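## Task

Move the coaster into the gray tray so that it ends up resting right side up.

## Robot and tools

Robot: two seven-joint Kinova Gen3 arms, left_arm and right_arm. Each carries a suction cup instead of a gripper. The arm names are not image sides. The calibrated root positions in metres are about (-0.054, +0.373, +0.030) for left_arm and (+0.021, -0.307, +0.030) for right_arm, both nearly unrotated. A camera stand sits behind the arms.

Frame: everything uses the scene frame. Its origin is at table-top height, halfway between the two nominal bases. +x points out over the table, +y toward left_arm, +z up. The cup point, reported as end_effector_position, is the centre of the cup rim. The cup opens along the cup point's own +z axis, so a downward-facing cup has that axis pointing along world -z. The rim is 31 mm wide. From about 3 cm above the rim, the tool body widens to roughly 5 cm out to each side. Under vacuum the cup shrinks, so a held part sits up to about 13 mm nearer the tool.

Row layout: a row is always 14 numbers, each between -1 and 1, even when one arm is idle. The order is left dx, dy, dz, rx, ry, rz, left suction, then right dx, dy, dz, rx, ry, rz, right suction. dx to rz are offsets, not poses. They are measured from the arm's Hand target as it stood when the action or move began, along the scene axes. A value of 1.0 equals 0.6 m of travel or 180 degrees of turn. rx, ry, rz form a single rotation vector, and the turn is about the Hand target's position. Sending the same offset twice moves the arm twice. Six zeros re-request the current Hand target. Suction is an absolute level: 1 asks for full vacuum (about 55 kPa), a fraction asks for part of it, and 0.05 or less switches it off. Resend your previous suction value to keep it unchanged.

Tools:
- execute_actions(actions, cameras): actions is a list of actions. Each action is a table of 1 to 15 rows, one row per 1/30 s step, and lasts 0.5 s. A short table repeats its final row. Every row of an action counts from that action's start pose. An empty list returns state plus all camera images.
- move(target, speed, blend, blocking, cameras): target is either one 14-number row or a list of up to 15 rows. Every row counts from the same starting Hand targets. The cup points follow straight paths that do not avoid obstacles or the other arm. speed is in m/s (0.002 to 0.5, default 0.25), given as one value or one per target. Turning is capped at twice that value in rad/s, and never above 0.873 rad/s. blend, in metres, rounds corners between listed targets; 0 means stop at each one. A move runs for at most 10 s. blocking=false returns after about 0.5 s while the motion continues.
- wait(seconds 0 to 10, cameras); stop(cameras) brakes a running move.
- zoom_image(camera, region [x0, y0, x1, y1]) works on cam_left_wrist or cam_right_wrist. Regions are at most 504 by 504 pixels, counted from the top-left corner. Full images are 896x504.
- clear_fault(arm) clears a reported torque fault on one arm.
- read_manual gives only licence texts.
- finished_scene(scene) ends the current scene, given by its number. After ending scene 1, make no other call in that reply. Scene 1 is practice and may be skipped.

Results: each arm reports end_effector_position in m, end_effector_quat_wxyz, and Hand target, which is the last commanded pose after clipping and the base for the next offsets. The cup point often stops short of the Hand target. Any new command, even zeros, requests it again; if it is still short, send the gap as an offset. Tool commands, suction_measured, and part_present are also reported. part_present turns 1 at 0.50 and back to 0 below 0.45; a reading near 0 means no seal. The results also give joint velocities, joint torques, flange force along the tool axes, and motor temperatures. Action calls list cup positions at some steps. A move adds a 'move:' line giving the ending (done, off_target, moving, held, fault) and any limits (paced, held). Neither done nor off_target tells you about contact.

Orientation is clipped to within 32 degrees of the measured one at each step. Big rotations can swing the elbow. Poses can be off by a few centimetres.

Picking: switch suction on and press the rim flat onto a smooth face so it seals all round. Avoid edges, holes and seams. To release, set the part down on its support, switch suction off, then lift at least 20 mm; the springing cup may nudge the part. If the cup seals to the table, switch suction off.

Cautions: the arms are stiff, so aiming even a few mm past a solid contact presses hard. To stop pressing, send a target back beyond the cup point. Fast contacts hit harder. Torque faults stop an arm until clear_fault; limits are 104.5 N m for the four larger joints and 51.3 N m for the three wrist joints, and a joint lagging more than 5 degrees also faults. Motors heat when holding loads, reaching far or pushing. MOTOR HOT shows at 60 °C, and at 75 °C the arm sinks for 30 s or more. Never let the arms touch each other. Never drop or release parts while they move, or let anything leave the table. The robot keeps running while you think.

Each tool is called after "Request:" as name(argument=value, ...) on one line, values as JSON.

## Session

Request:
execute_actions(actions=[])

Scene clock: 0.00 s.
left_arm: end_effector_position=(+0.1744, +0.2532, +0.1343) suction_measured=0.00 part_present=0 end_effector_quat_wxyz=(-0.375, +0.728, +0.476, +0.322) | right_arm: end_effector_position=(+0.5272, -0.1061, +0.2833) suction_measured=0.00 part_present=0 end_effector_quat_wxyz=(-0.303, +0.935, +0.183, +0.006)
Joint positions: left_arm=[0.789 0.924 0.316 2.005 -0.764 1.375 -3.397] | right_arm=[-0.088 0.652 -0.099 1.384 -0.603 1.196 0.488]
Joint velocities: within noise
Joint torques (N m): no reading
Motor temperatures (°C): left_arm=[37 33 36 41 43 40 43] | right_arm=[32 36 36 37 44 44 43]
Flange force (N): no reading
Hand target: left_arm +0.1744, +0.2532, +0.1343; -0.375, +0.728, +0.476, +0.322 | right_arm +0.5272, -0.1061, +0.2833; -0.303, +0.935, +0.183, +0.006
Tool commands: left_gripper/suction=+0.0 right_gripper/suction=+0.0

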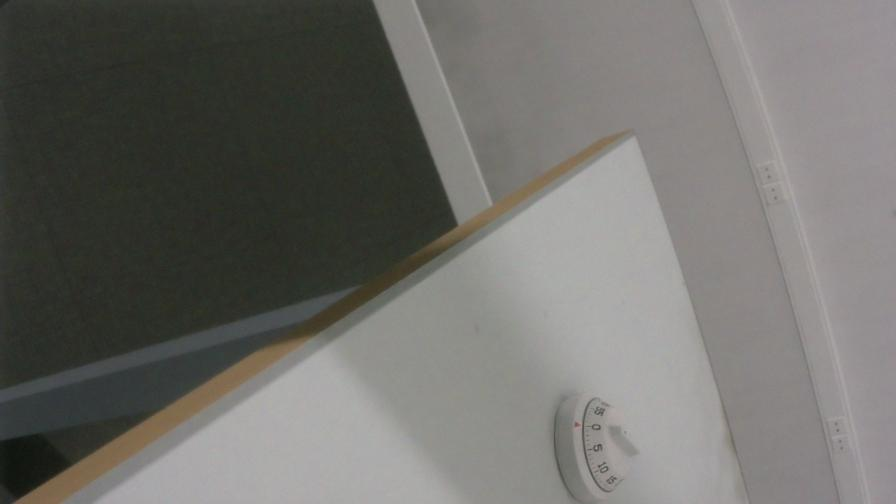

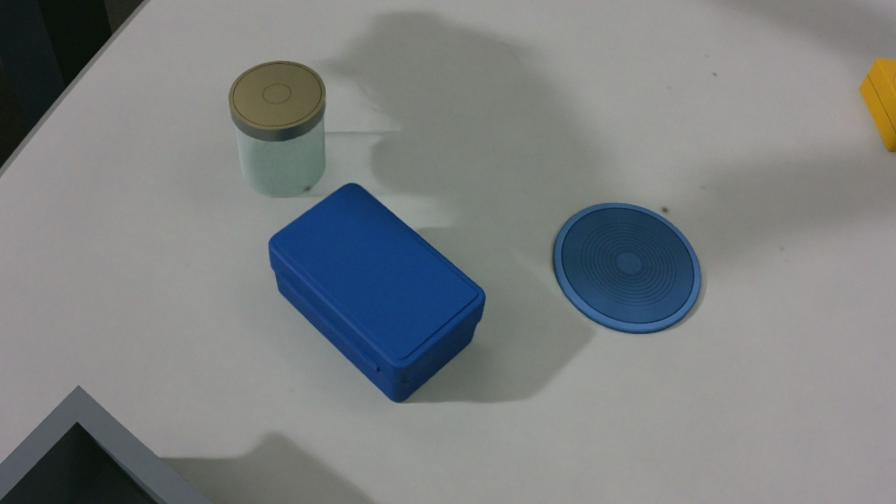

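Request:
zoom_image(camera="cam_right_wrist", region=[540, 190, 720, 345])

Request:
zoom_image(camera="cam_right_wrist", region=[0, 380, 400, 504])

Scaled by 2.800 from the camera's 896x504 image, which has a finer 1280x720 frame.

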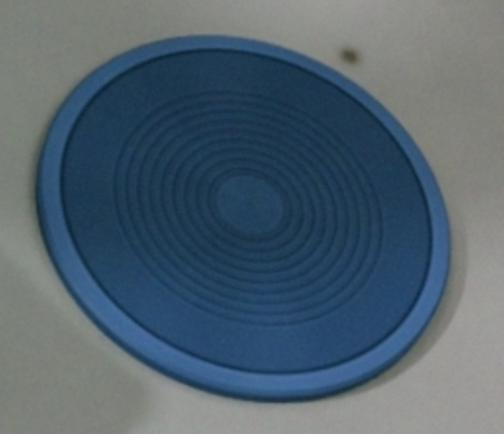

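Scaled by 1.260 from the camera's 896x504 image, which has a finer 1280x720 frame.

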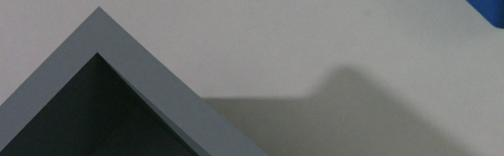

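Request:
move(target=[0,0,0,0,0,0,0,-0.212,0.0935,0.2278,-0.1973,0.0039,-0.1188,0], speed=0.2, cameras=["all"])

Scene clock: 67.40 s.
left_arm: end_effector_position=(+0.1744, +0.2532, +0.1343) suction_measured=0.00 part_present=0 end_effector_quat_wxyz=(-0.375, +0.728, +0.476, +0.322) | right_arm: end_effector_position=(+0.4000, -0.0500, +0.4199) suction_measured=0.00 part_present=0 end_effector_quat_wxyz=(+0.000, +1.000, +0.000, +0.000)
Joint positions: left_arm=[0.789 0.924 0.316 2.005 -0.764 1.375 -3.397] | right_arm=[-0.728 0.348 0.093 1.271 -0.032 1.524 -0.622]
Joint torques (N m): left_arm=[-0.35 -14.07 1.26 -1.54 0.14 1.53 -0.46] | right_arm=[0.91 -12.46 0.71 -9.51 -0.06 -0.11 0.36]
Flange force (N): left_arm=[0.3 -3.5 2.9] | right_arm=[-10.1 3.6 7.3]
Hand target: left_arm +0.1744, +0.2532, +0.1343; -0.375, +0.728, +0.476, +0.322 | right_arm +0.4000, -0.0500, +0.4199; +0.000, +1.000, +0.000, +0.000
Off the commanded pose: left_arm 0.000 m, 0 deg | right_arm 0.000 m, 0 deg.
move: done

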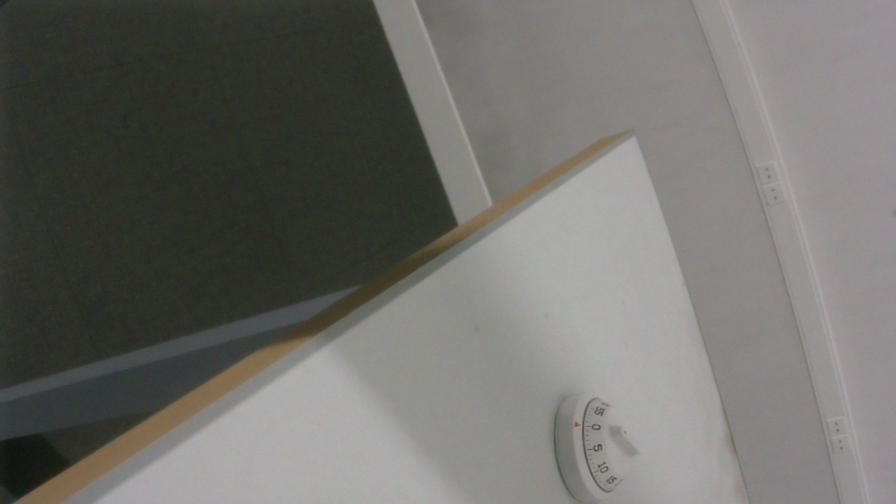

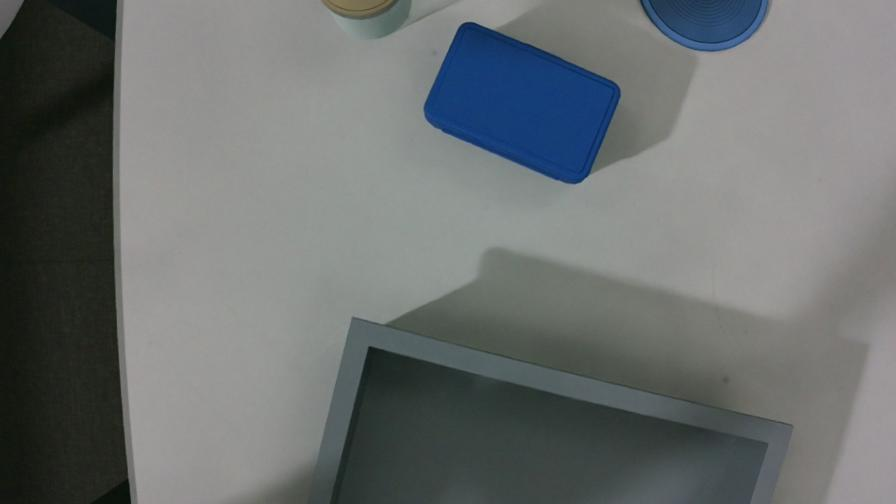

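Request:
move(target=[0.376,-0.0053,0.3595,-0.2629,0.2257,-0.3337,0,0,0,0,0,0,0,0], speed=0.2, cameras=["cam_left_wrist"])

Scene clock: 121.17 s.
left_arm: end_effector_position=(+0.4000, +0.2501, +0.3500) suction_measured=0.00 part_present=0 end_effector_quat_wxyz=(+0.000, +1.000, +0.001, +0.000) | right_arm: end_effector_position=(+0.4000, -0.0500, +0.4199) suction_measured=0.00 part_present=0 end_effector_quat_wxyz=(+0.000, +1.000, +0.000, +0.000)
Joint positions: left_arm=[-0.301 0.506 0.851 1.433 -0.38 1.373 -5.726] | right_arm=[-0.728 0.348 0.092 1.271 -0.032 1.524 -0.622]
Joint torques (N m): left_arm=[-0.32 -12.28 2.84 -7.48 0.06 0.16 -0.45] | right_arm=[1.01 -12.52 0.69 -9.56 -0.06 -0.2 0.4]
Flange force (N): left_arm=[-4.4 0.5 3.3] | right_arm=[-10.2 3.4 7.2]
Hand target: left_arm +0.4000, +0.2501, +0.3500; +0.000, +1.000, +0.001, +0.000 | right_arm +0.4000, -0.0500, +0.4199; +0.000, +1.000, +0.000, +0.000
Off the commanded pose: left_arm 0.000 m, 0 deg | right_arm 0.000 m, 0 deg.
move: done
Images, in order (width x height): cam_left_wrist 896x504.

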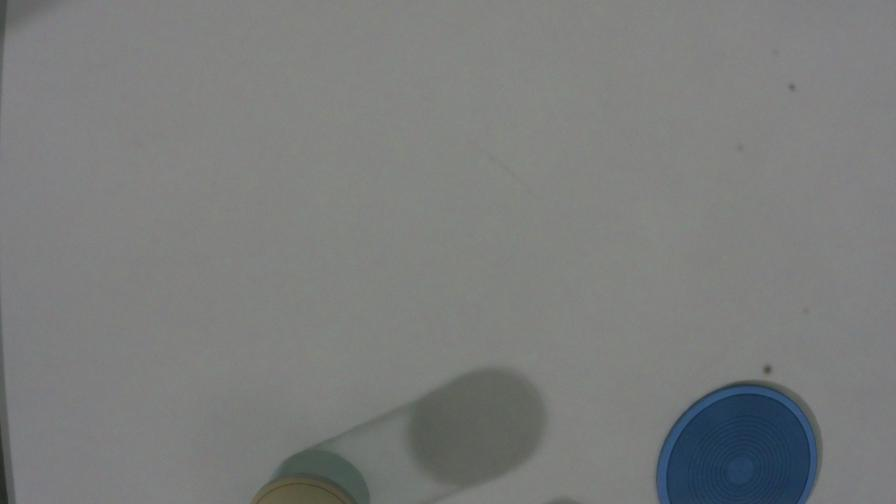

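Request:
zoom_image(camera="cam_left_wrist", region=[640, 360, 840, 504])

Scaled by 2.520 from the camera's 896x504 image, which has a finer 1280x720 frame.

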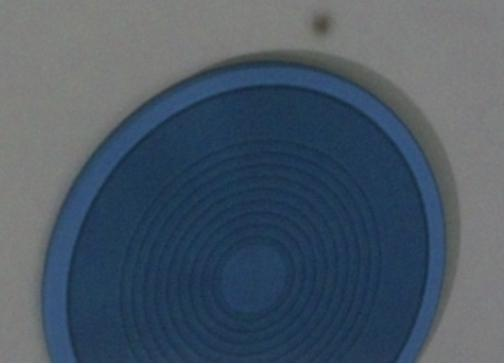

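Request:
move(target=[0.2983,-0.1277,-0.3667,0,0,0,0,0,0,0,0,0,0,0], speed=0.2, cameras=["cam_left_wrist"])

Scene clock: 138.57 s.
left_arm: end_effector_position=(+0.5790, +0.1735, +0.1300) suction_measured=0.00 part_present=0 end_effector_quat_wxyz=(+0.000, +1.000, +0.001, +0.000) | right_arm: end_effector_position=(+0.4000, -0.0500, +0.4199) suction_measured=0.00 part_present=0 end_effector_quat_wxyz=(+0.000, +1.000, +0.000, +0.000)
Joint positions: left_arm=[0.047 1.147 0.676 0.877 -0.637 1.282 -5.715] | right_arm=[-0.728 0.348 0.092 1.271 -0.032 1.524 -0.622]
Joint torques (N m): left_arm=[-0.35 -21.76 3.55 -6.63 0.06 0.26 -0.4] | right_arm=[0.94 -12.57 0.62 -9.64 -0.02 -0.17 0.36]
Flange force (N): left_arm=[-8.6 -1.6 2.1] | right_arm=[-10.2 3.6 7.5]
Hand target: left_arm +0.5790, +0.1735, +0.1300; +0.000, +1.000, +0.001, +0.000 | right_arm +0.4000, -0.0500, +0.4199; +0.000, +1.000, +0.000, +0.000
Off the commanded pose: left_arm 0.000 m, 0 deg | right_arm 0.000 m, 0 deg.
move: done
Images, in order (width x height): cam_left_wrist 896x504.

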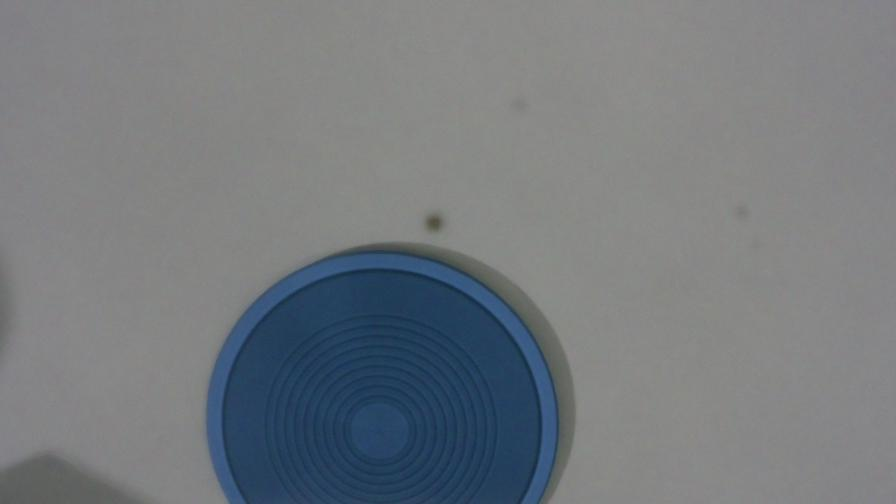

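Request:
zoom_image(camera="cam_left_wrist", region=[200, 234, 570, 504])

Scaled by 1.362 from the camera's 896x504 image, which has a finer 1280x720 frame.

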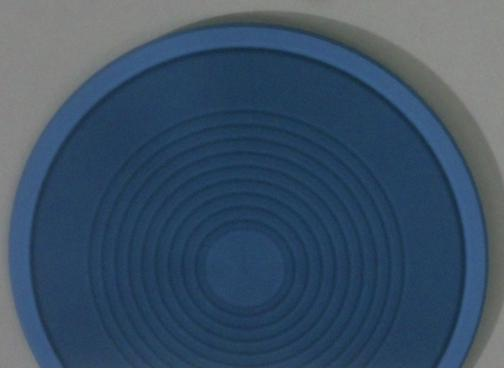

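Request:
move(target=[0,0,0.2,0,0,0,0,0,0,0,0,0,0,0], speed=0.2, cameras=["cam_left_wrist"])

Scene clock: 162.77 s.
left_arm: end_effector_position=(+0.5789, +0.1734, +0.2500) suction_measured=0.00 part_present=0 end_effector_quat_wxyz=(+0.000, +1.000, +0.001, +0.000) | right_arm: end_effector_position=(+0.4000, -0.0500, +0.4199) suction_measured=0.00 part_present=0 end_effector_quat_wxyz=(+0.000, +1.000, +0.000, +0.000)
Joint positions: left_arm=[0.083 1.046 0.71 0.679 -0.599 1.548 -5.783] | right_arm=[-0.728 0.348 0.092 1.271 -0.032 1.524 -0.622]
Joint torques (N m): left_arm=[-0.36 -21.51 3.26 -7 0.04 0.25 -0.42] | right_arm=[0.95 -12.47 0.74 -9.57 0.03 -0.18 0.41]
Flange force (N): left_arm=[-10.0 -1.9 4.1] | right_arm=[-10.3 3.5 7.3]
Hand target: left_arm +0.5790, +0.1735, +0.2500; +0.000, +1.000, +0.001, +0.000 | right_arm +0.4000, -0.0500, +0.4199; +0.000, +1.000, +0.000, +0.000
Off the commanded pose: left_arm 0.000 m, 0 deg | right_arm 0.000 m, 0 deg.
move: done
Images, in order (width x height): cam_left_wrist 896x504.

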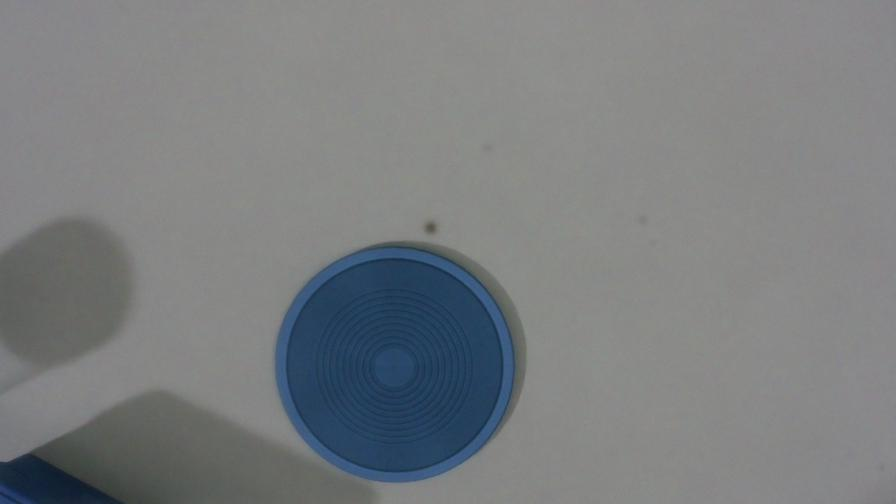

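Request:
move(target=[-0.05,-0.1,0,0,0,0,0,0,0,0,0,0,0,0], speed=0.2, cameras=["cam_left_wrist"])

Scene clock: 187.37 s.
left_arm: end_effector_position=(+0.5490, +0.1135, +0.2500) suction_measured=0.00 part_present=0 end_effector_quat_wxyz=(+0.000, +1.000, +0.001, +0.000) | right_arm: end_effector_position=(+0.4000, -0.0500, +0.4199) suction_measured=0.00 part_present=0 end_effector_quat_wxyz=(+0.000, +1.000, +0.000, +0.000)
Joint positions: left_arm=[0.168 1.023 0.71 0.735 -0.59 1.522 -5.667] | right_arm=[-0.728 0.348 0.092 1.271 -0.032 1.524 -0.622]
Joint torques (N m): left_arm=[-0.52 -21.15 3.1 -6.93 0.09 0.26 -0.41] | right_arm=[1.04 -12.47 0.64 -9.63 0.04 -0.14 0.33]
Flange force (N): left_arm=[-8.3 -2.1 3.6] | right_arm=[-10.5 3.7 7.6]
Hand target: left_arm +0.5490, +0.1135, +0.2500; +0.000, +1.000, +0.001, +0.000 | right_arm +0.4000, -0.0500, +0.4199; +0.000, +1.000, +0.000, +0.000
Off the commanded pose: left_arm 0.000 m, 0 deg | right_arm 0.000 m, 0 deg.
move: done
Images, in order (width x height): cam_left_wrist 896x504.

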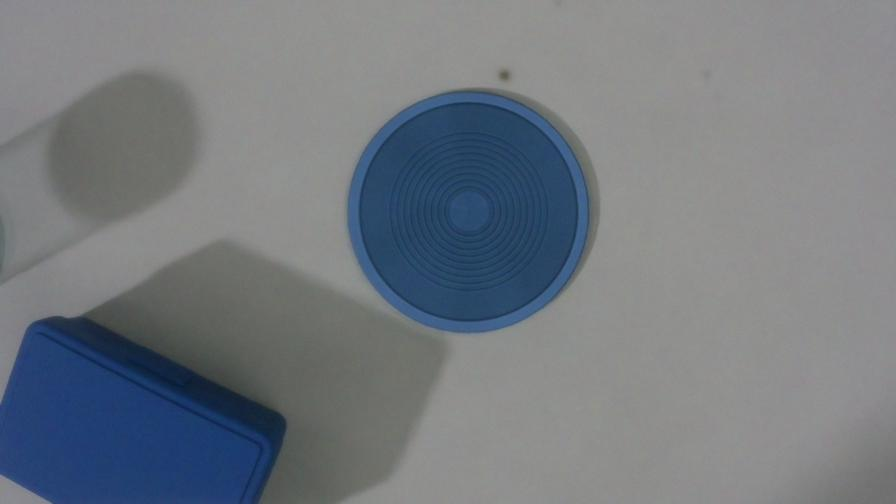

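Request:
move(target=[0.0312,0.1053,0,0,0,0,0,0,0,0,0,0,0,0], speed=0.2, cameras=["cam_left_wrist"])

Request:
zoom_image(camera="cam_left_wrist", region=[290, 240, 560, 504])

Request:
zoom_image(camera="cam_left_wrist", region=[420, 120, 720, 260])

Scene clock: 201.10 s.
left_arm: end_effector_position=(+0.5677, +0.1766, +0.2500) suction_measured=0.00 part_present=0 end_effector_quat_wxyz=(+0.000, +1.000, +0.001, +0.000) | right_arm: end_effector_position=(+0.4000, -0.0500, +0.4199) suction_measured=0.00 part_present=0 end_effector_quat_wxyz=(+0.000, +1.000, +0.000, +0.000)
Joint positions: left_arm=[0.056 1.01 0.715 0.769 -0.59 1.508 -5.757] | right_arm=[-0.728 0.348 0.092 1.271 -0.032 1.524 -0.622]
Joint torques (N m): left_arm=[-0.28 -20.96 3.18 -6.93 0.05 0.27 -0.43] | right_arm=[0.93 -12.52 0.71 -9.56 -0.09 -0.17 0.32]
Flange force (N): left_arm=[-8.6 -1.6 3.6] | right_arm=[-10.0 3.6 7.3]
Hand target: left_arm +0.5677, +0.1766, +0.2500; +0.000, +1.000, +0.001, +0.000 | right_arm +0.4000, -0.0500, +0.4199; +0.000, +1.000, +0.000, +0.000
Off the commanded pose: left_arm 0.000 m, 0 deg | right_arm 0.000 m, 0 deg.
move: done
Images, in order (width x height): cam_left_wrist 896x504.

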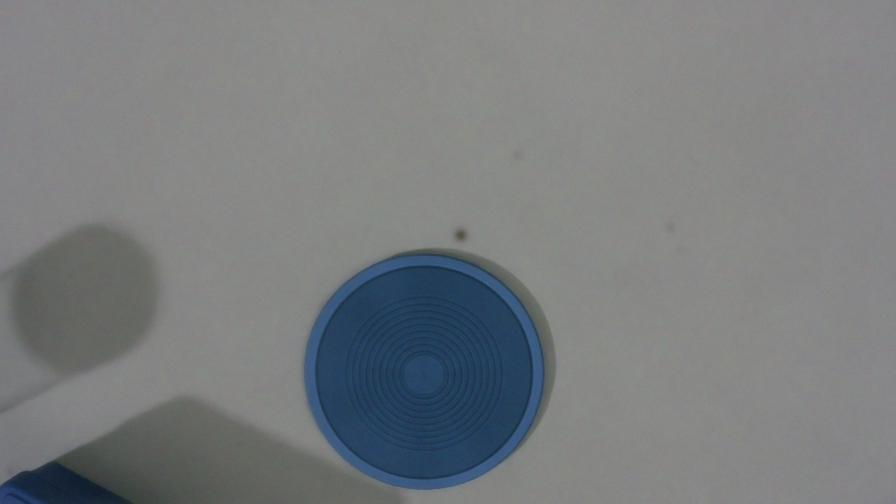

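Scaled by 1.867 from the camera's 896x504 image, which has a finer 1280x720 frame.

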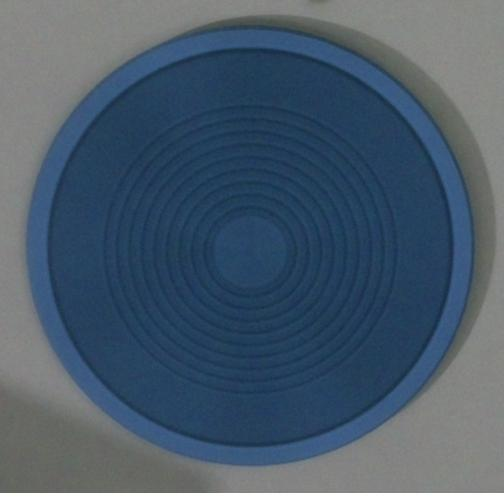

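Scaled by 1.680 from the camera's 896x504 image, which has a finer 1280x720 frame.

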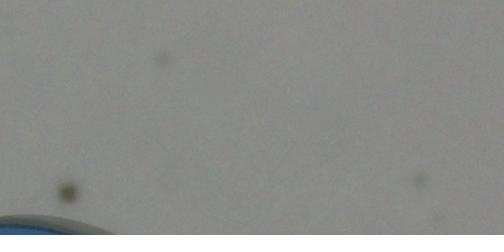

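Request:
move(target=[0,0,-0.25,0,0,0,0,0,0,0,0,0,0,0], speed=0.15, cameras=["cam_left_wrist"])

Request:
zoom_image(camera="cam_left_wrist", region=[260, 260, 640, 504])

Request:
zoom_image(camera="cam_left_wrist", region=[400, 20, 896, 260])

Scene clock: 209.00 s.
left_arm: end_effector_position=(+0.5677, +0.1766, +0.1000) suction_measured=0.00 part_present=0 end_effector_quat_wxyz=(+0.000, +1.000, +0.001, +0.000) | right_arm: end_effector_position=(+0.4000, -0.0500, +0.4199) suction_measured=0.00 part_present=0 end_effector_quat_wxyz=(+0.000, +1.000, +0.000, +0.000)
Joint positions: left_arm=[0.029 1.155 0.663 0.973 -0.65 1.192 -5.68] | right_arm=[-0.728 0.348 0.092 1.271 -0.032 1.524 -0.622]
Joint torques (N m): left_arm=[-0.41 -21.47 3.74 -6.3 0.06 0.24 -0.41] | right_arm=[0.93 -12.46 0.62 -9.53 -0.05 -0.15 0.34]
Flange force (N): left_arm=[-7.3 -1.0 1.6] | right_arm=[-10.0 3.6 7.2]
Hand target: left_arm +0.5677, +0.1766, +0.0999; +0.000, +1.000, +0.001, +0.000 | right_arm +0.4000, -0.0500, +0.4199; +0.000, +1.000, +0.000, +0.000
Off the commanded pose: left_arm 0.000 m, 0 deg | right_arm 0.000 m, 0 deg.
move: done
Images, in order (width x height): cam_left_wrist 896x504.

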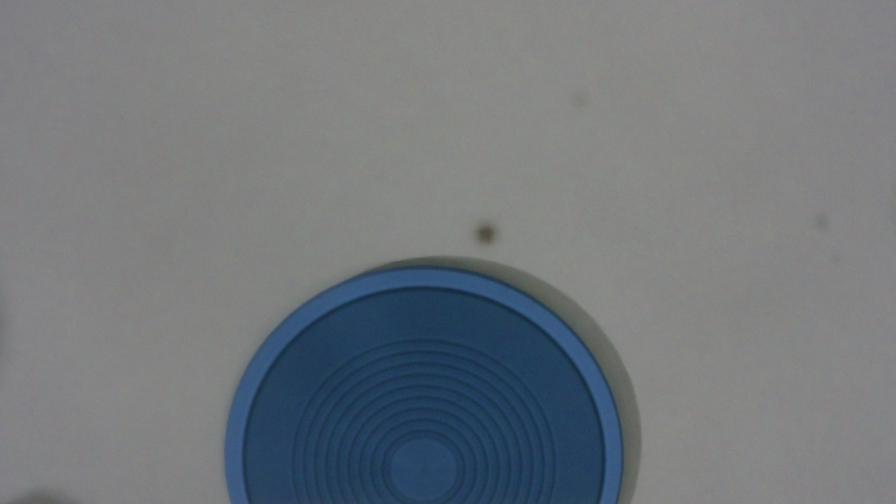

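Scaled by 1.326 from the camera's 896x504 image, which has a finer 1280x720 frame.

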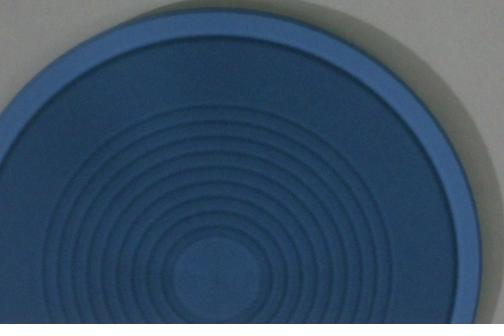

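Scaled by 1.016 from the camera's 896x504 image, which has a finer 1280x720 frame.

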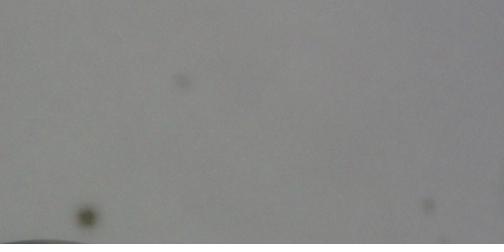

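Request:
move(target=[[0,0.0042,-0.13,0,0,0,1,0,0,0,0,0,0,0]], speed=0.1)

Scene clock: 235.67 s.
left_arm: end_effector_position=(+0.5677, +0.1792, +0.0220) suction_measured=0.00 part_present=0 end_effector_quat_wxyz=(+0.000, +1.000, +0.001, +0.000) | right_arm: end_effector_position=(+0.4000, -0.0500, +0.4199) suction_measured=0.00 part_present=0 end_effector_quat_wxyz=(+0.000, +1.000, +0.000, +0.000)
Joint positions: left_arm=[0.034 1.263 0.626 0.992 -0.69 1.068 -5.66] | right_arm=[-0.728 0.348 0.092 1.271 -0.032 1.524 -0.622]
Joint torques (N m): left_arm=[-0.35 -21.63 3.78 -5.89 0.04 0.31 -0.44] | right_arm=[0.98 -12.49 0.77 -9.59 -0.07 -0.17 0.38]
Flange force (N): left_arm=[-8.4 -1.4 0.6] | right_arm=[-10.3 3.5 7.3]
Hand target: left_arm +0.5677, +0.1792, +0.0219; +0.000, +1.000, +0.001, +0.000 | right_arm +0.4000, -0.0500, +0.4199; +0.000, +1.000, +0.000, +0.000
Off the commanded pose: left_arm 0.000 m, 0 deg | right_arm 0.000 m, 0 deg.
move: done

Request:
move(target=[0,0,-0.0167,0,0,0,1,0,0,0,0,0,0,0], speed=0.03)

Request:
move(target=[0,0,-0.01,0,0,0,1,0,0,0,0,0,0,0], speed=0.02)

Scene clock: 240.07 s.
left_arm: end_effector_position=(+0.5677, +0.1792, +0.0120) suction_measured=0.00 part_present=0 end_effector_quat_wxyz=(+0.000, +1.000, +0.001, +0.000) | right_arm: end_effector_position=(+0.4000, -0.0500, +0.4199) suction_measured=0.00 part_present=0 end_effector_quat_wxyz=(+0.000, +1.000, +0.000, +0.000)
Joint positions: left_arm=[0.036 1.279 0.621 0.99 -0.695 1.054 -5.659] | right_arm=[-0.728 0.348 0.092 1.271 -0.032 1.524 -0.622]
Joint torques (N m): left_arm=[-0.36 -21.82 3.76 -5.82 0.07 0.25 -0.43] | right_arm=[0.92 -12.47 0.69 -9.53 -0.05 -0.13 0.35]
Flange force (N): left_arm=[-7.8 -1.2 0.6] | right_arm=[-10.1 3.6 7.3]
Hand target: left_arm +0.5677, +0.1792, +0.0119; +0.000, +1.000, +0.001, +0.000 | right_arm +0.4000, -0.0500, +0.4199; +0.000, +1.000, +0.000, +0.000
Off the commanded pose: left_arm 0.000 m, 0 deg | right_arm 0.000 m, 0 deg.
move: done

Scene clock: 240.77 s.
left_arm: end_effector_position=(+0.5677, +0.1792, +0.0060) suction_measured=0.00 part_present=0 end_effector_quat_wxyz=(+0.000, +1.000, +0.001, +0.000) | right_arm: end_effector_position=(+0.4000, -0.0500, +0.4199) suction_measured=0.00 part_present=0 end_effector_quat_wxyz=(+0.000, +1.000, +0.000, +0.000)
Joint positions: left_arm=[0.037 1.288 0.618 0.989 -0.698 1.046 -5.658] | right_arm=[-0.728 0.348 0.092 1.271 -0.032 1.524 -0.622]
Joint torques (N m): left_arm=[-0.33 -21.95 3.76 -5.76 0.06 0.24 -0.41] | right_arm=[1.02 -12.44 0.73 -9.56 0.01 -0.13 0.38]
Flange force (N): left_arm=[-7.5 -1.2 0.7] | right_arm=[-10.4 3.5 7.4]
Hand target: left_arm +0.5677, +0.1792, +0.0059; +0.000, +1.000, +0.001, +0.000 | right_arm +0.4000, -0.0500, +0.4199; +0.000, +1.000, +0.000, +0.000
Off the commanded pose: left_arm 0.000 m, 0 deg | right_arm 0.000 m, 0 deg.
move: done

Request:
move(target=[0,0,-0.0083,0,0,0,1,0,0,0,0,0,0,0], speed=0.02)

Request:
move(target=[0,0,-0.005,0,0,0,1,0,0,0,0,0,0,0], speed=0.02)

Scene clock: 244.43 s.
left_arm: end_effector_position=(+0.5677, +0.1792, +0.0010) suction_measured=0.69 part_present=1 end_effector_quat_wxyz=(+0.000, +1.000, +0.001, +0.000) | right_arm: end_effector_position=(+0.4000, -0.0500, +0.4199) suction_measured=0.00 part_present=0 end_effector_quat_wxyz=(+0.000, +1.000, +0.000, +0.000)
Joint positions: left_arm=[0.038 1.296 0.616 0.987 -0.7 1.04 -5.657] | right_arm=[-0.728 0.348 0.092 1.271 -0.032 1.524 -0.622]
Joint torques (N m): left_arm=[-0.35 -22.17 3.75 -5.75 0.07 0.24 -0.43] | right_arm=[1 -12.5 0.78 -9.6 -0.02 -0.14 0.35]
Flange force (N): left_arm=[-7.2 -1.0 0.9] | right_arm=[-10.4 3.6 7.5]
Hand target: left_arm +0.5677, +0.1792, +0.0009; +0.000, +1.000, +0.001, +0.000 | right_arm +0.4000, -0.0500, +0.4199; +0.000, +1.000, +0.000, +0.000
Off the commanded pose: left_arm 0.000 m, 0 deg | right_arm 0.000 m, 0 deg.
move: done

Scene clock: 245.13 s.
left_arm: end_effector_position=(+0.5677, +0.1792, -0.0020) suction_measured=0.96 part_present=1 end_effector_quat_wxyz=(+0.000, +1.000, +0.001, +0.000) | right_arm: end_effector_position=(+0.4000, -0.0500, +0.4199) suction_measured=0.00 part_present=0 end_effector_quat_wxyz=(+0.000, +1.000, +0.000, +0.000)
Joint positions: left_arm=[0.038 1.301 0.615 0.986 -0.702 1.036 -5.657] | right_arm=[-0.728 0.348 0.092 1.271 -0.032 1.524 -0.622]
Joint torques (N m): left_arm=[-0.37 -22.07 3.77 -5.75 0.06 0.26 -0.4] | right_arm=[1.01 -12.53 0.69 -9.58 0.01 -0.21 0.37]
Flange force (N): left_arm=[-7.5 -1.1 0.7] | right_arm=[-10.2 3.4 7.2]
Hand target: left_arm +0.5677, +0.1792, -0.0020; +0.000, +1.000, +0.001, +0.000 | right_arm +0.4000, -0.0500, +0.4199; +0.000, +1.000, +0.000, +0.000
Off the commanded pose: left_arm 0.000 m, 0 deg | right_arm 0.000 m, 0 deg.
move: done

Request:
move(target=[[0,0,0.1,0,0,0,1,0,0,0,0,0,0,0],[-0.28,-0.2,0.55,0,0,0,1,0,0,0,0,0,0,0]], speed=0.15, blend=0.03, cameras=["all"])

Scene clock: 264.30 s.
left_arm: end_effector_position=(+0.4281, +0.0794, +0.2821) suction_measured=0.99 part_present=1 end_effector_quat_wxyz=(+0.000, +1.000, +0.000, +0.000) | right_arm: end_effector_position=(+0.4000, -0.0500, +0.4199) suction_measured=0.00 part_present=0 end_effector_quat_wxyz=(+0.000, +1.000, +0.000, +0.000)
Joint positions: left_arm=[0.146 0.77 0.762 1.196 -0.514 1.362 -5.425] | right_arm=[-0.728 0.348 0.092 1.271 -0.032 1.524 -0.622]
Joint torques (N m): left_arm=[-0.26 -17.24 3.64 -7.2 0.05 0.26 -0.4] | right_arm=[1.01 -12.45 0.66 -9.57 -0.1 -0.19 0.36]
Flange force (N): left_arm=[-5.4 -1.9 3.6] | right_arm=[-10.3 3.6 7.2]
Hand target: left_arm +0.4281, +0.0794, +0.2821; +0.000, +1.000, +0.000, +0.000 (not the last commanded pose) | right_arm +0.4000, -0.0500, +0.4199; +0.000, +1.000, +0.000, +0.000
Off the commanded pose: left_arm 0.058 m, 0 deg | right_arm 0.000 m, 0 deg.
move: held (left_arm; a check stopped the path); path passed 1 of 2 targets; limits=held
pose unreachable (left arm): on one or more control steps of this call, first in action 0 (counted from 0), this arm could not follow its commanded pose, so it was not sent that pose on those steps. It may still have moved: this result reports where it is.
cause: moving toward the commanded pose would bring a part of the arm too close to another arm (a part of this arm just beyond joint 6 (wrist pitch) and a part of the right arm just beyond its joint 7 (wrist roll), 4 mm apart when this arm was first held).

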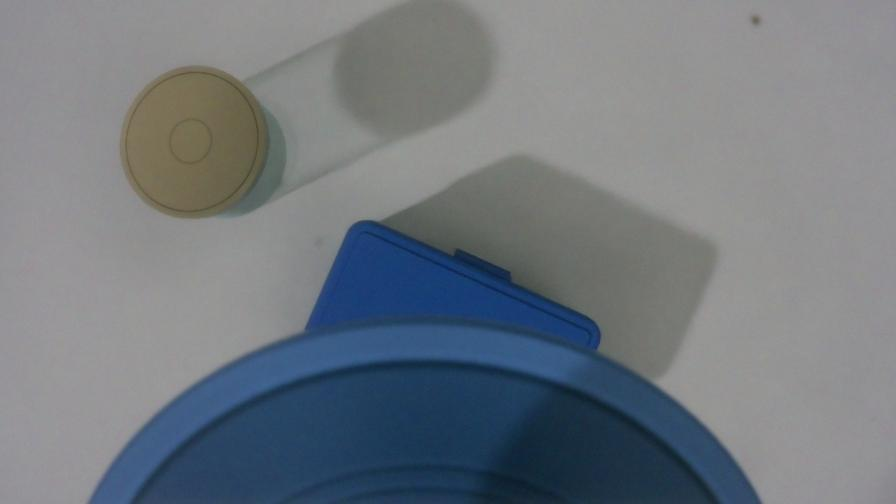

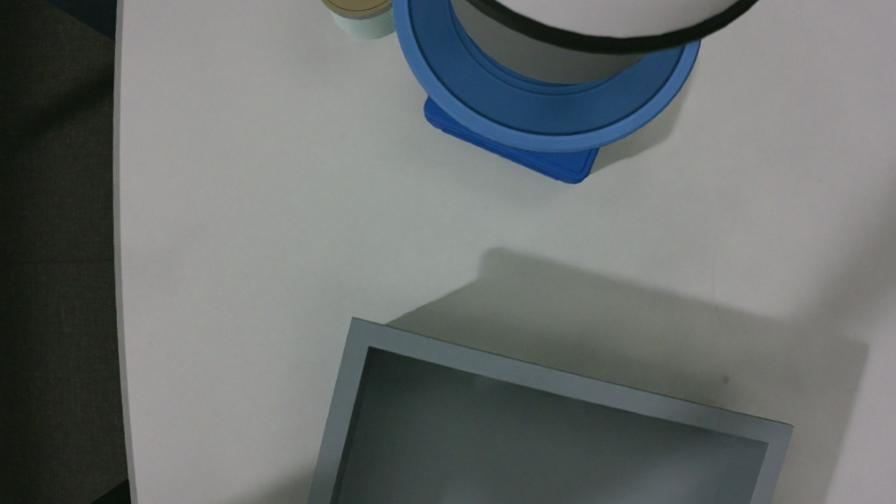

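Request:
move(target=[0,0,0,0,0,0,1,0,-0.4167,0,0,0,0,0], speed=0.2, cameras=["cam_right_wrist"])

Scene clock: 268.83 s.
left_arm: end_effector_position=(+0.4281, +0.0794, +0.2821) suction_measured=0.99 part_present=1 end_effector_quat_wxyz=(+0.000, +1.000, +0.000, +0.000) | right_arm: end_effector_position=(+0.4000, -0.3000, +0.4199) suction_measured=0.00 part_present=0 end_effector_quat_wxyz=(+0.000, +1.000, +0.000, +0.000)
Joint positions: left_arm=[0.146 0.77 0.762 1.196 -0.514 1.362 -5.425] | right_arm=[-0.326 0.158 0.271 1.53 -0.043 1.46 -0.035]
Joint torques (N m): left_arm=[-0.35 -17.2 3.55 -7.2 0.06 0.27 -0.42] | right_arm=[1.03 -8.76 0.65 -9.51 -0.05 -0.12 0.38]
Flange force (N): left_arm=[-5.5 -1.8 3.6] | right_arm=[-9.7 -3.0 6.9]
Hand target: left_arm +0.4281, +0.0794, +0.2821; +0.000, +1.000, +0.000, +0.000 | right_arm +0.4000, -0.3000, +0.4199; +0.000, +1.000, +0.000, +0.000
Off the commanded pose: left_arm 0.000 m, 0 deg | right_arm 0.000 m, 0 deg.
move: done
Images, in order (width x height): cam_right_wrist 896x504.

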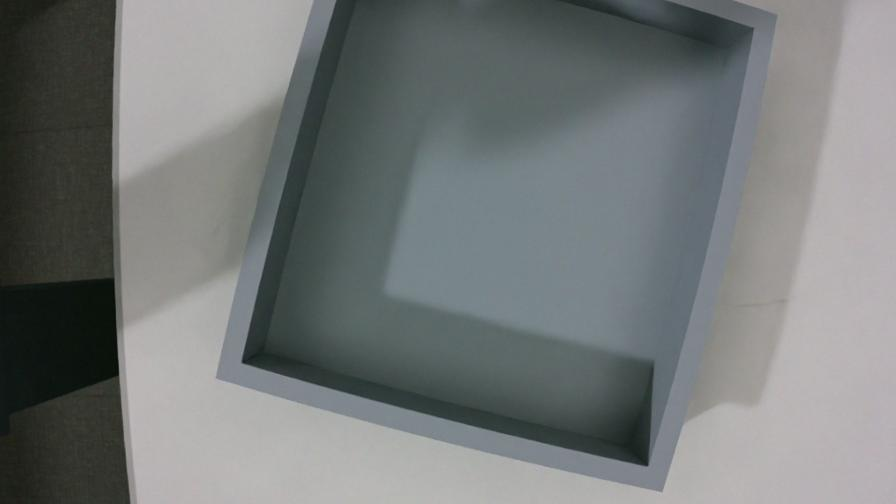

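Request:
move(target=[-0.0468,0.0343,0.1132,-0.5,0,0,1,0,0.1667,-0.1165,0.5,0,0,0], speed=0.15, cameras=["all"])

Scene clock: 283.10 s.
left_arm: end_effector_position=(+0.4000, +0.1000, +0.3500) suction_measured=0.99 part_present=1 end_effector_quat_wxyz=(+0.707, +0.707, +0.001, +0.000) | right_arm: end_effector_position=(+0.4000, -0.2000, +0.3500) suction_measured=0.00 part_present=0 end_effector_quat_wxyz=(+0.707, -0.707, +0.000, +0.000)
Joint positions: left_arm=[-0.759 1.542 1.611 1.862 -0.018 0.473 -6.218] | right_arm=[0.278 0.72 0.093 1.97 -1.263 1.78 1.162]
Joint torques (N m): left_arm=[-0.35 -14.17 8.22 -1.26 0.86 0.14 -0.32] | right_arm=[0.92 -13.83 0.01 -4.92 -0.56 1.39 0.41]
Flange force (N): left_arm=[-3.4 -0.3 1.4] | right_arm=[-6.1 -0.9 5.2]
Hand target: left_arm +0.4000, +0.1000, +0.3500; +0.707, +0.707, +0.001, +0.000 | right_arm +0.4000, -0.2000, +0.3500; +0.707, -0.707, +0.000, +0.000
Off the commanded pose: left_arm 0.000 m, 0 deg | right_arm 0.000 m, 0 deg.
move: done

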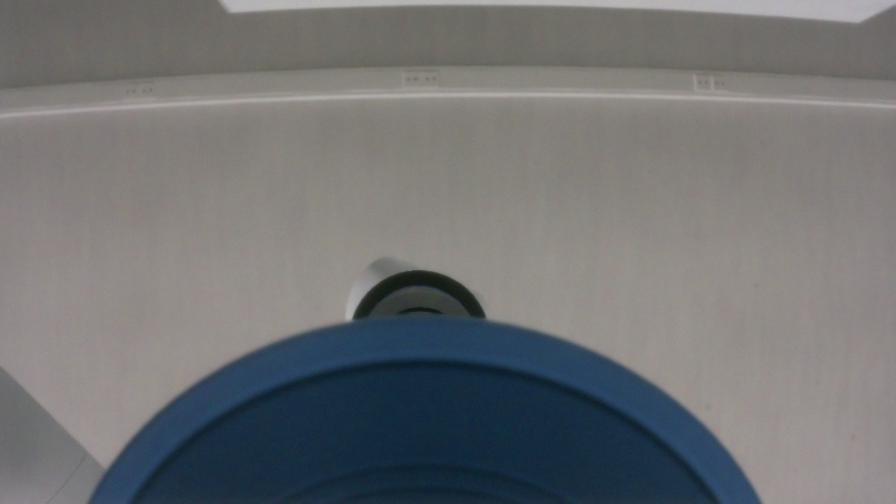

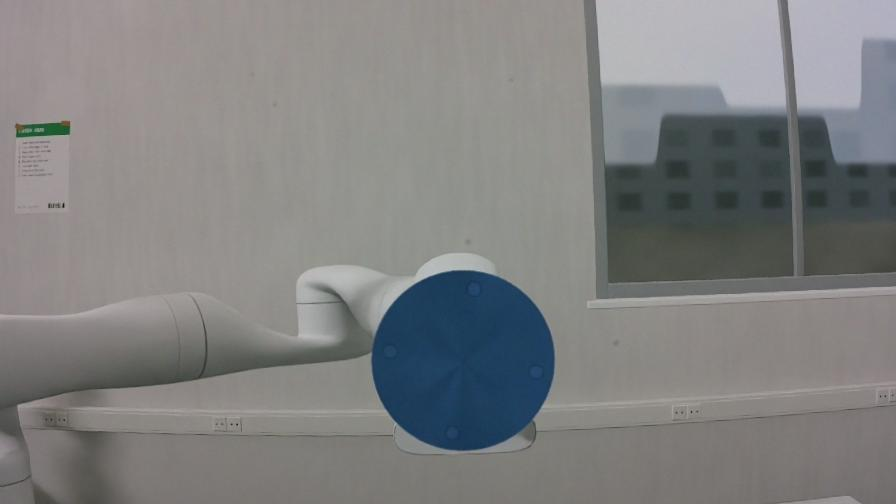

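Request:
zoom_image(camera="cam_right_wrist", region=[360, 260, 570, 460])

Scaled by 2.400 from the camera's 896x504 image, which has a finer 1280x720 frame.

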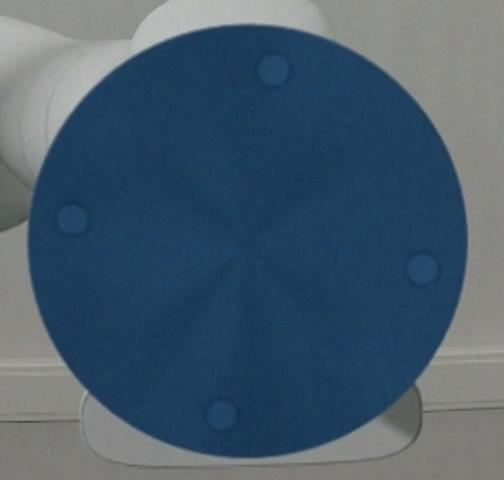

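Request:
move(target=[0,0,0,0,0,0,1,0,0.2,0,0,0,0,0], speed=0.15, cameras=["cam_right_wrist"])

Request:
zoom_image(camera="cam_right_wrist", region=[320, 250, 620, 504])

Scene clock: 316.43 s.
left_arm: end_effector_position=(+0.4000, +0.1000, +0.3500) suction_measured=0.99 part_present=1 end_effector_quat_wxyz=(+0.707, +0.707, +0.001, +0.000) | right_arm: end_effector_position=(+0.4000, -0.0800, +0.3501) suction_measured=0.00 part_present=0 end_effector_quat_wxyz=(+0.707, -0.707, +0.000, +0.000)
Joint positions: left_arm=[-0.759 1.542 1.611 1.862 -0.018 0.473 -6.218] | right_arm=[0.052 0.682 -0.007 2.078 -1.509 1.591 1.189]
Joint torques (N m): left_arm=[-0.35 -14.18 8.3 -1.3 0.87 0.15 -0.45] | right_arm=[0.95 -13.04 -0.47 -5.06 -0.7 1.41 0.32]
Flange force (N): left_arm=[-3.6 -0.2 1.4] | right_arm=[-7.9 -1.2 2.9]
Hand target: left_arm +0.4000, +0.1000, +0.3500; +0.707, +0.707, +0.001, +0.000 | right_arm +0.4000, -0.0800, +0.3500; +0.707, -0.707, +0.000, +0.000
Off the commanded pose: left_arm 0.000 m, 0 deg | right_arm 0.000 m, 0 deg.
move: done
Images, in order (width x height): cam_right_wrist 896x504.

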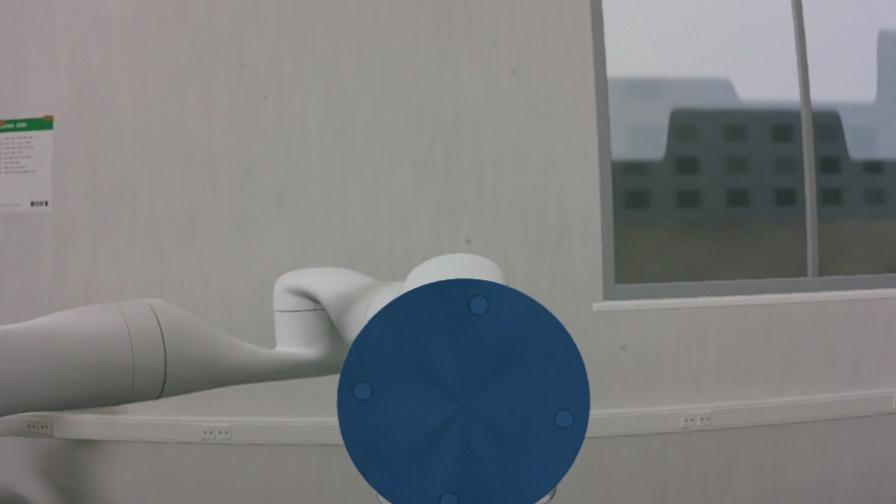

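Scaled by 1.680 from the camera's 896x504 image, which has a finer 1280x720 frame.

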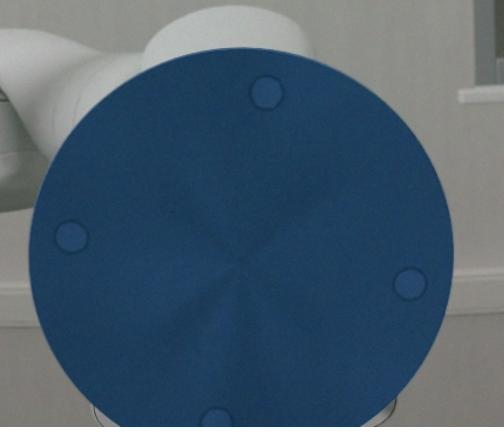

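Request:
move(target=[0,0,0,0,0,0,1,0,0,-0.0667,0,0,0,0], speed=0.15, cameras=["cam_right_wrist"])

Request:
zoom_image(camera="cam_right_wrist", region=[320, 150, 620, 430])

Scene clock: 327.30 s.
left_arm: end_effector_position=(+0.4000, +0.1000, +0.3500) suction_measured=0.99 part_present=1 end_effector_quat_wxyz=(+0.707, +0.707, +0.001, +0.000) | right_arm: end_effector_position=(+0.4000, -0.0800, +0.3100) suction_measured=0.00 part_present=0 end_effector_quat_wxyz=(+0.707, -0.707, +0.000, +0.000)
Joint positions: left_arm=[-0.759 1.542 1.611 1.862 -0.018 0.473 -6.218] | right_arm=[0.054 0.785 -0.009 2.083 -1.506 1.582 1.297]
Joint torques (N m): left_arm=[-0.35 -14.18 8.27 -1.28 0.89 0.14 -0.42] | right_arm=[0.97 -14.01 -0.49 -4.33 -0.41 1.5 0.32]
Flange force (N): left_arm=[-3.5 -0.3 1.4] | right_arm=[-7.4 -1.1 3.2]
Hand target: left_arm +0.4000, +0.1000, +0.3500; +0.707, +0.707, +0.001, +0.000 | right_arm +0.4000, -0.0800, +0.3100; +0.707, -0.707, +0.000, +0.000
Off the commanded pose: left_arm 0.000 m, 0 deg | right_arm 0.000 m, 0 deg.
move: done
Images, in order (width x height): cam_right_wrist 896x504.

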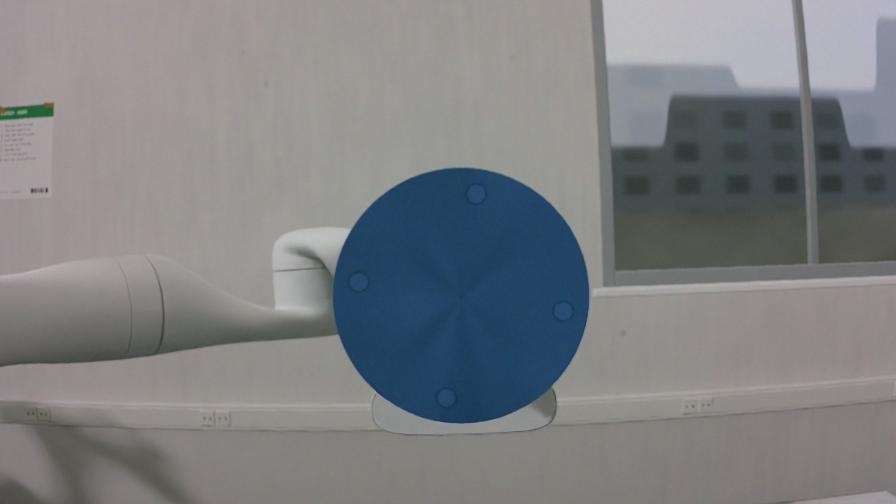

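Scaled by 1.680 from the camera's 896x504 image, which has a finer 1280x720 frame.

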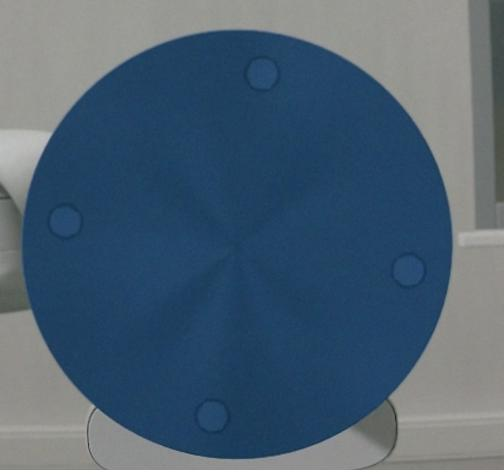

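Request:
move(target=[[0,0,0,0,0,0,1,-0.001,0.0,0.0653,0,0,0,1],[0,0,0,0,0,0,1,-0.001,0.275,0.0653,0,0,0,1]], speed=0.1, cameras=["cam_right_wrist"])

Scene clock: 366.40 s.
left_arm: end_effector_position=(+0.4000, +0.1000, +0.3500) suction_measured=0.99 part_present=1 end_effector_quat_wxyz=(+0.707, +0.707, +0.001, +0.000) | right_arm: end_effector_position=(+0.3994, +0.0850, +0.3492) suction_measured=0.00 part_present=0 end_effector_quat_wxyz=(+0.707, -0.707, +0.000, +0.000)
Joint positions: left_arm=[-0.759 1.542 1.611 1.862 -0.018 0.473 -6.218] | right_arm=[-0.268 0.701 -0.151 2.03 -1.874 1.341 1.208]
Joint torques (N m): left_arm=[-0.37 -14.17 8.26 -1.32 0.86 0.15 -0.41] | right_arm=[0.95 -14.07 -0.97 -5.87 -0.5 1.44 0.36]
Flange force (N): left_arm=[-3.6 -0.2 1.4] | right_arm=[-8.1 -0.9 -0.5]
Hand target: left_arm +0.4000, +0.1000, +0.3500; +0.707, +0.707, +0.001, +0.000 | right_arm +0.3994, +0.0850, +0.3492; +0.707, -0.707, +0.000, +0.000
Off the commanded pose: left_arm 0.000 m, 0 deg | right_arm 0.000 m, 0 deg.
move: done
Images, in order (width x height): cam_right_wrist 896x504.

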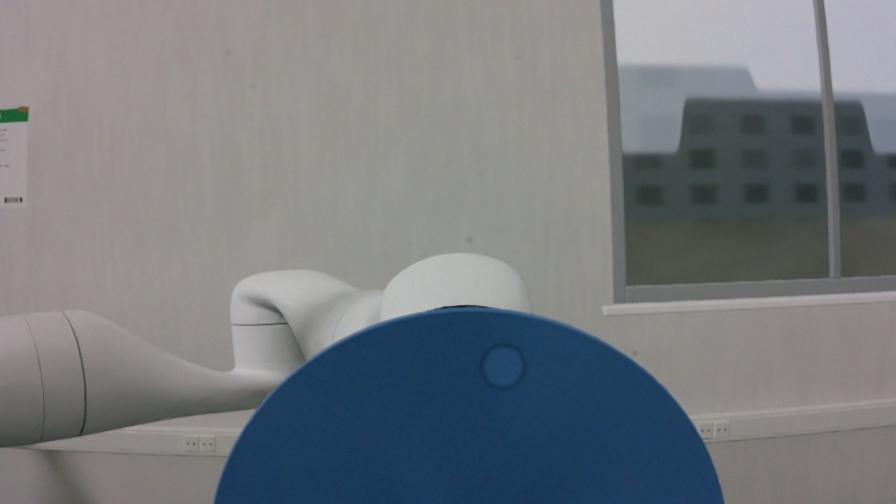

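Request:
move(target=[0,0,0,0,0,0,1,0,0.025,0,0,0,0,1], speed=0.03)

Request:
move(target=[0,0,0,0,0,0,1,0,0.0067,0,0,0,0,1], speed=0.02)

Request:
move(target=[0,0,0,0,0,0,1,0,0.0067,0,0,0,0,1], speed=0.02)

Scene clock: 372.13 s.
left_arm: end_effector_position=(+0.4000, +0.1000, +0.3500) suction_measured=0.99 part_present=1 end_effector_quat_wxyz=(+0.707, +0.707, +0.001, +0.000) | right_arm: end_effector_position=(+0.3994, +0.1000, +0.3492) suction_measured=0.00 part_present=0 end_effector_quat_wxyz=(+0.707, -0.707, +0.000, +0.000)
Joint positions: left_arm=[-0.759 1.542 1.611 1.862 -0.018 0.473 -6.218] | right_arm=[-0.296 0.707 -0.162 2.014 -1.903 1.319 1.207]
Joint torques (N m): left_arm=[-0.34 -14.15 8.32 -1.31 0.86 0.13 -0.42] | right_arm=[1.01 -14.26 -1.03 -6.07 -0.53 1.4 0.33]
Flange force (N): left_arm=[-3.6 -0.2 1.3] | right_arm=[-8.4 -0.8 -0.9]
Hand target: left_arm +0.4000, +0.1000, +0.3500; +0.707, +0.707, +0.001, +0.000 | right_arm +0.3994, +0.1000, +0.3492; +0.707, -0.707, +0.000, +0.000
Off the commanded pose: left_arm 0.000 m, 0 deg | right_arm 0.000 m, 0 deg.
move: done

Scene clock: 372.83 s.
left_arm: end_effector_position=(+0.4000, +0.1000, +0.3500) suction_measured=0.99 part_present=1 end_effector_quat_wxyz=(+0.707, +0.707, +0.001, +0.000) | right_arm: end_effector_position=(+0.3994, +0.1040, +0.3492) suction_measured=0.00 part_present=0 end_effector_quat_wxyz=(+0.707, -0.707, +0.000, +0.000)
Joint positions: left_arm=[-0.759 1.542 1.611 1.862 -0.018 0.473 -6.218] | right_arm=[-0.304 0.709 -0.164 2.009 -1.911 1.313 1.207]
Joint torques (N m): left_arm=[-0.35 -14.18 8.28 -1.29 0.86 0.11 -0.41] | right_arm=[0.85 -14.16 -0.98 -5.94 -0.5 1.42 0.33]
Flange force (N): left_arm=[-3.4 -0.2 1.3] | right_arm=[-8.0 -1.2 -1.1]
Hand target: left_arm +0.4000, +0.1000, +0.3500; +0.707, +0.707, +0.001, +0.000 | right_arm +0.3994, +0.1040, +0.3492; +0.707, -0.707, +0.000, +0.000
Off the commanded pose: left_arm 0.000 m, 0 deg | right_arm 0.000 m, 0 deg.
move: done

Scene clock: 373.53 s.
left_arm: end_effector_position=(+0.4000, +0.1000, +0.3500) suction_measured=0.99 part_present=1 end_effector_quat_wxyz=(+0.707, +0.707, +0.001, +0.000) | right_arm: end_effector_position=(+0.3994, +0.1080, +0.3492) suction_measured=0.00 part_present=0 end_effector_quat_wxyz=(+0.707, -0.707, +0.000, +0.000)
Joint positions: left_arm=[-0.759 1.542 1.611 1.862 -0.018 0.473 -6.218] | right_arm=[-0.311 0.71 -0.167 2.005 -1.918 1.307 1.207]
Joint torques (N m): left_arm=[-0.33 -14.21 8.24 -1.32 0.88 0.13 -0.42] | right_arm=[1.17 -14.39 -1.01 -6.13 -0.42 1.48 0.34]
Flange force (N): left_arm=[-3.6 -0.3 1.3] | right_arm=[-8.6 -0.7 -0.5]
Hand target: left_arm +0.4000, +0.1000, +0.3500; +0.707, +0.707, +0.001, +0.000 | right_arm +0.3994, +0.1080, +0.3492; +0.707, -0.707, +0.000, +0.000
Off the commanded pose: left_arm 0.000 m, 0 deg | right_arm 0.000 m, 0 deg.
move: done


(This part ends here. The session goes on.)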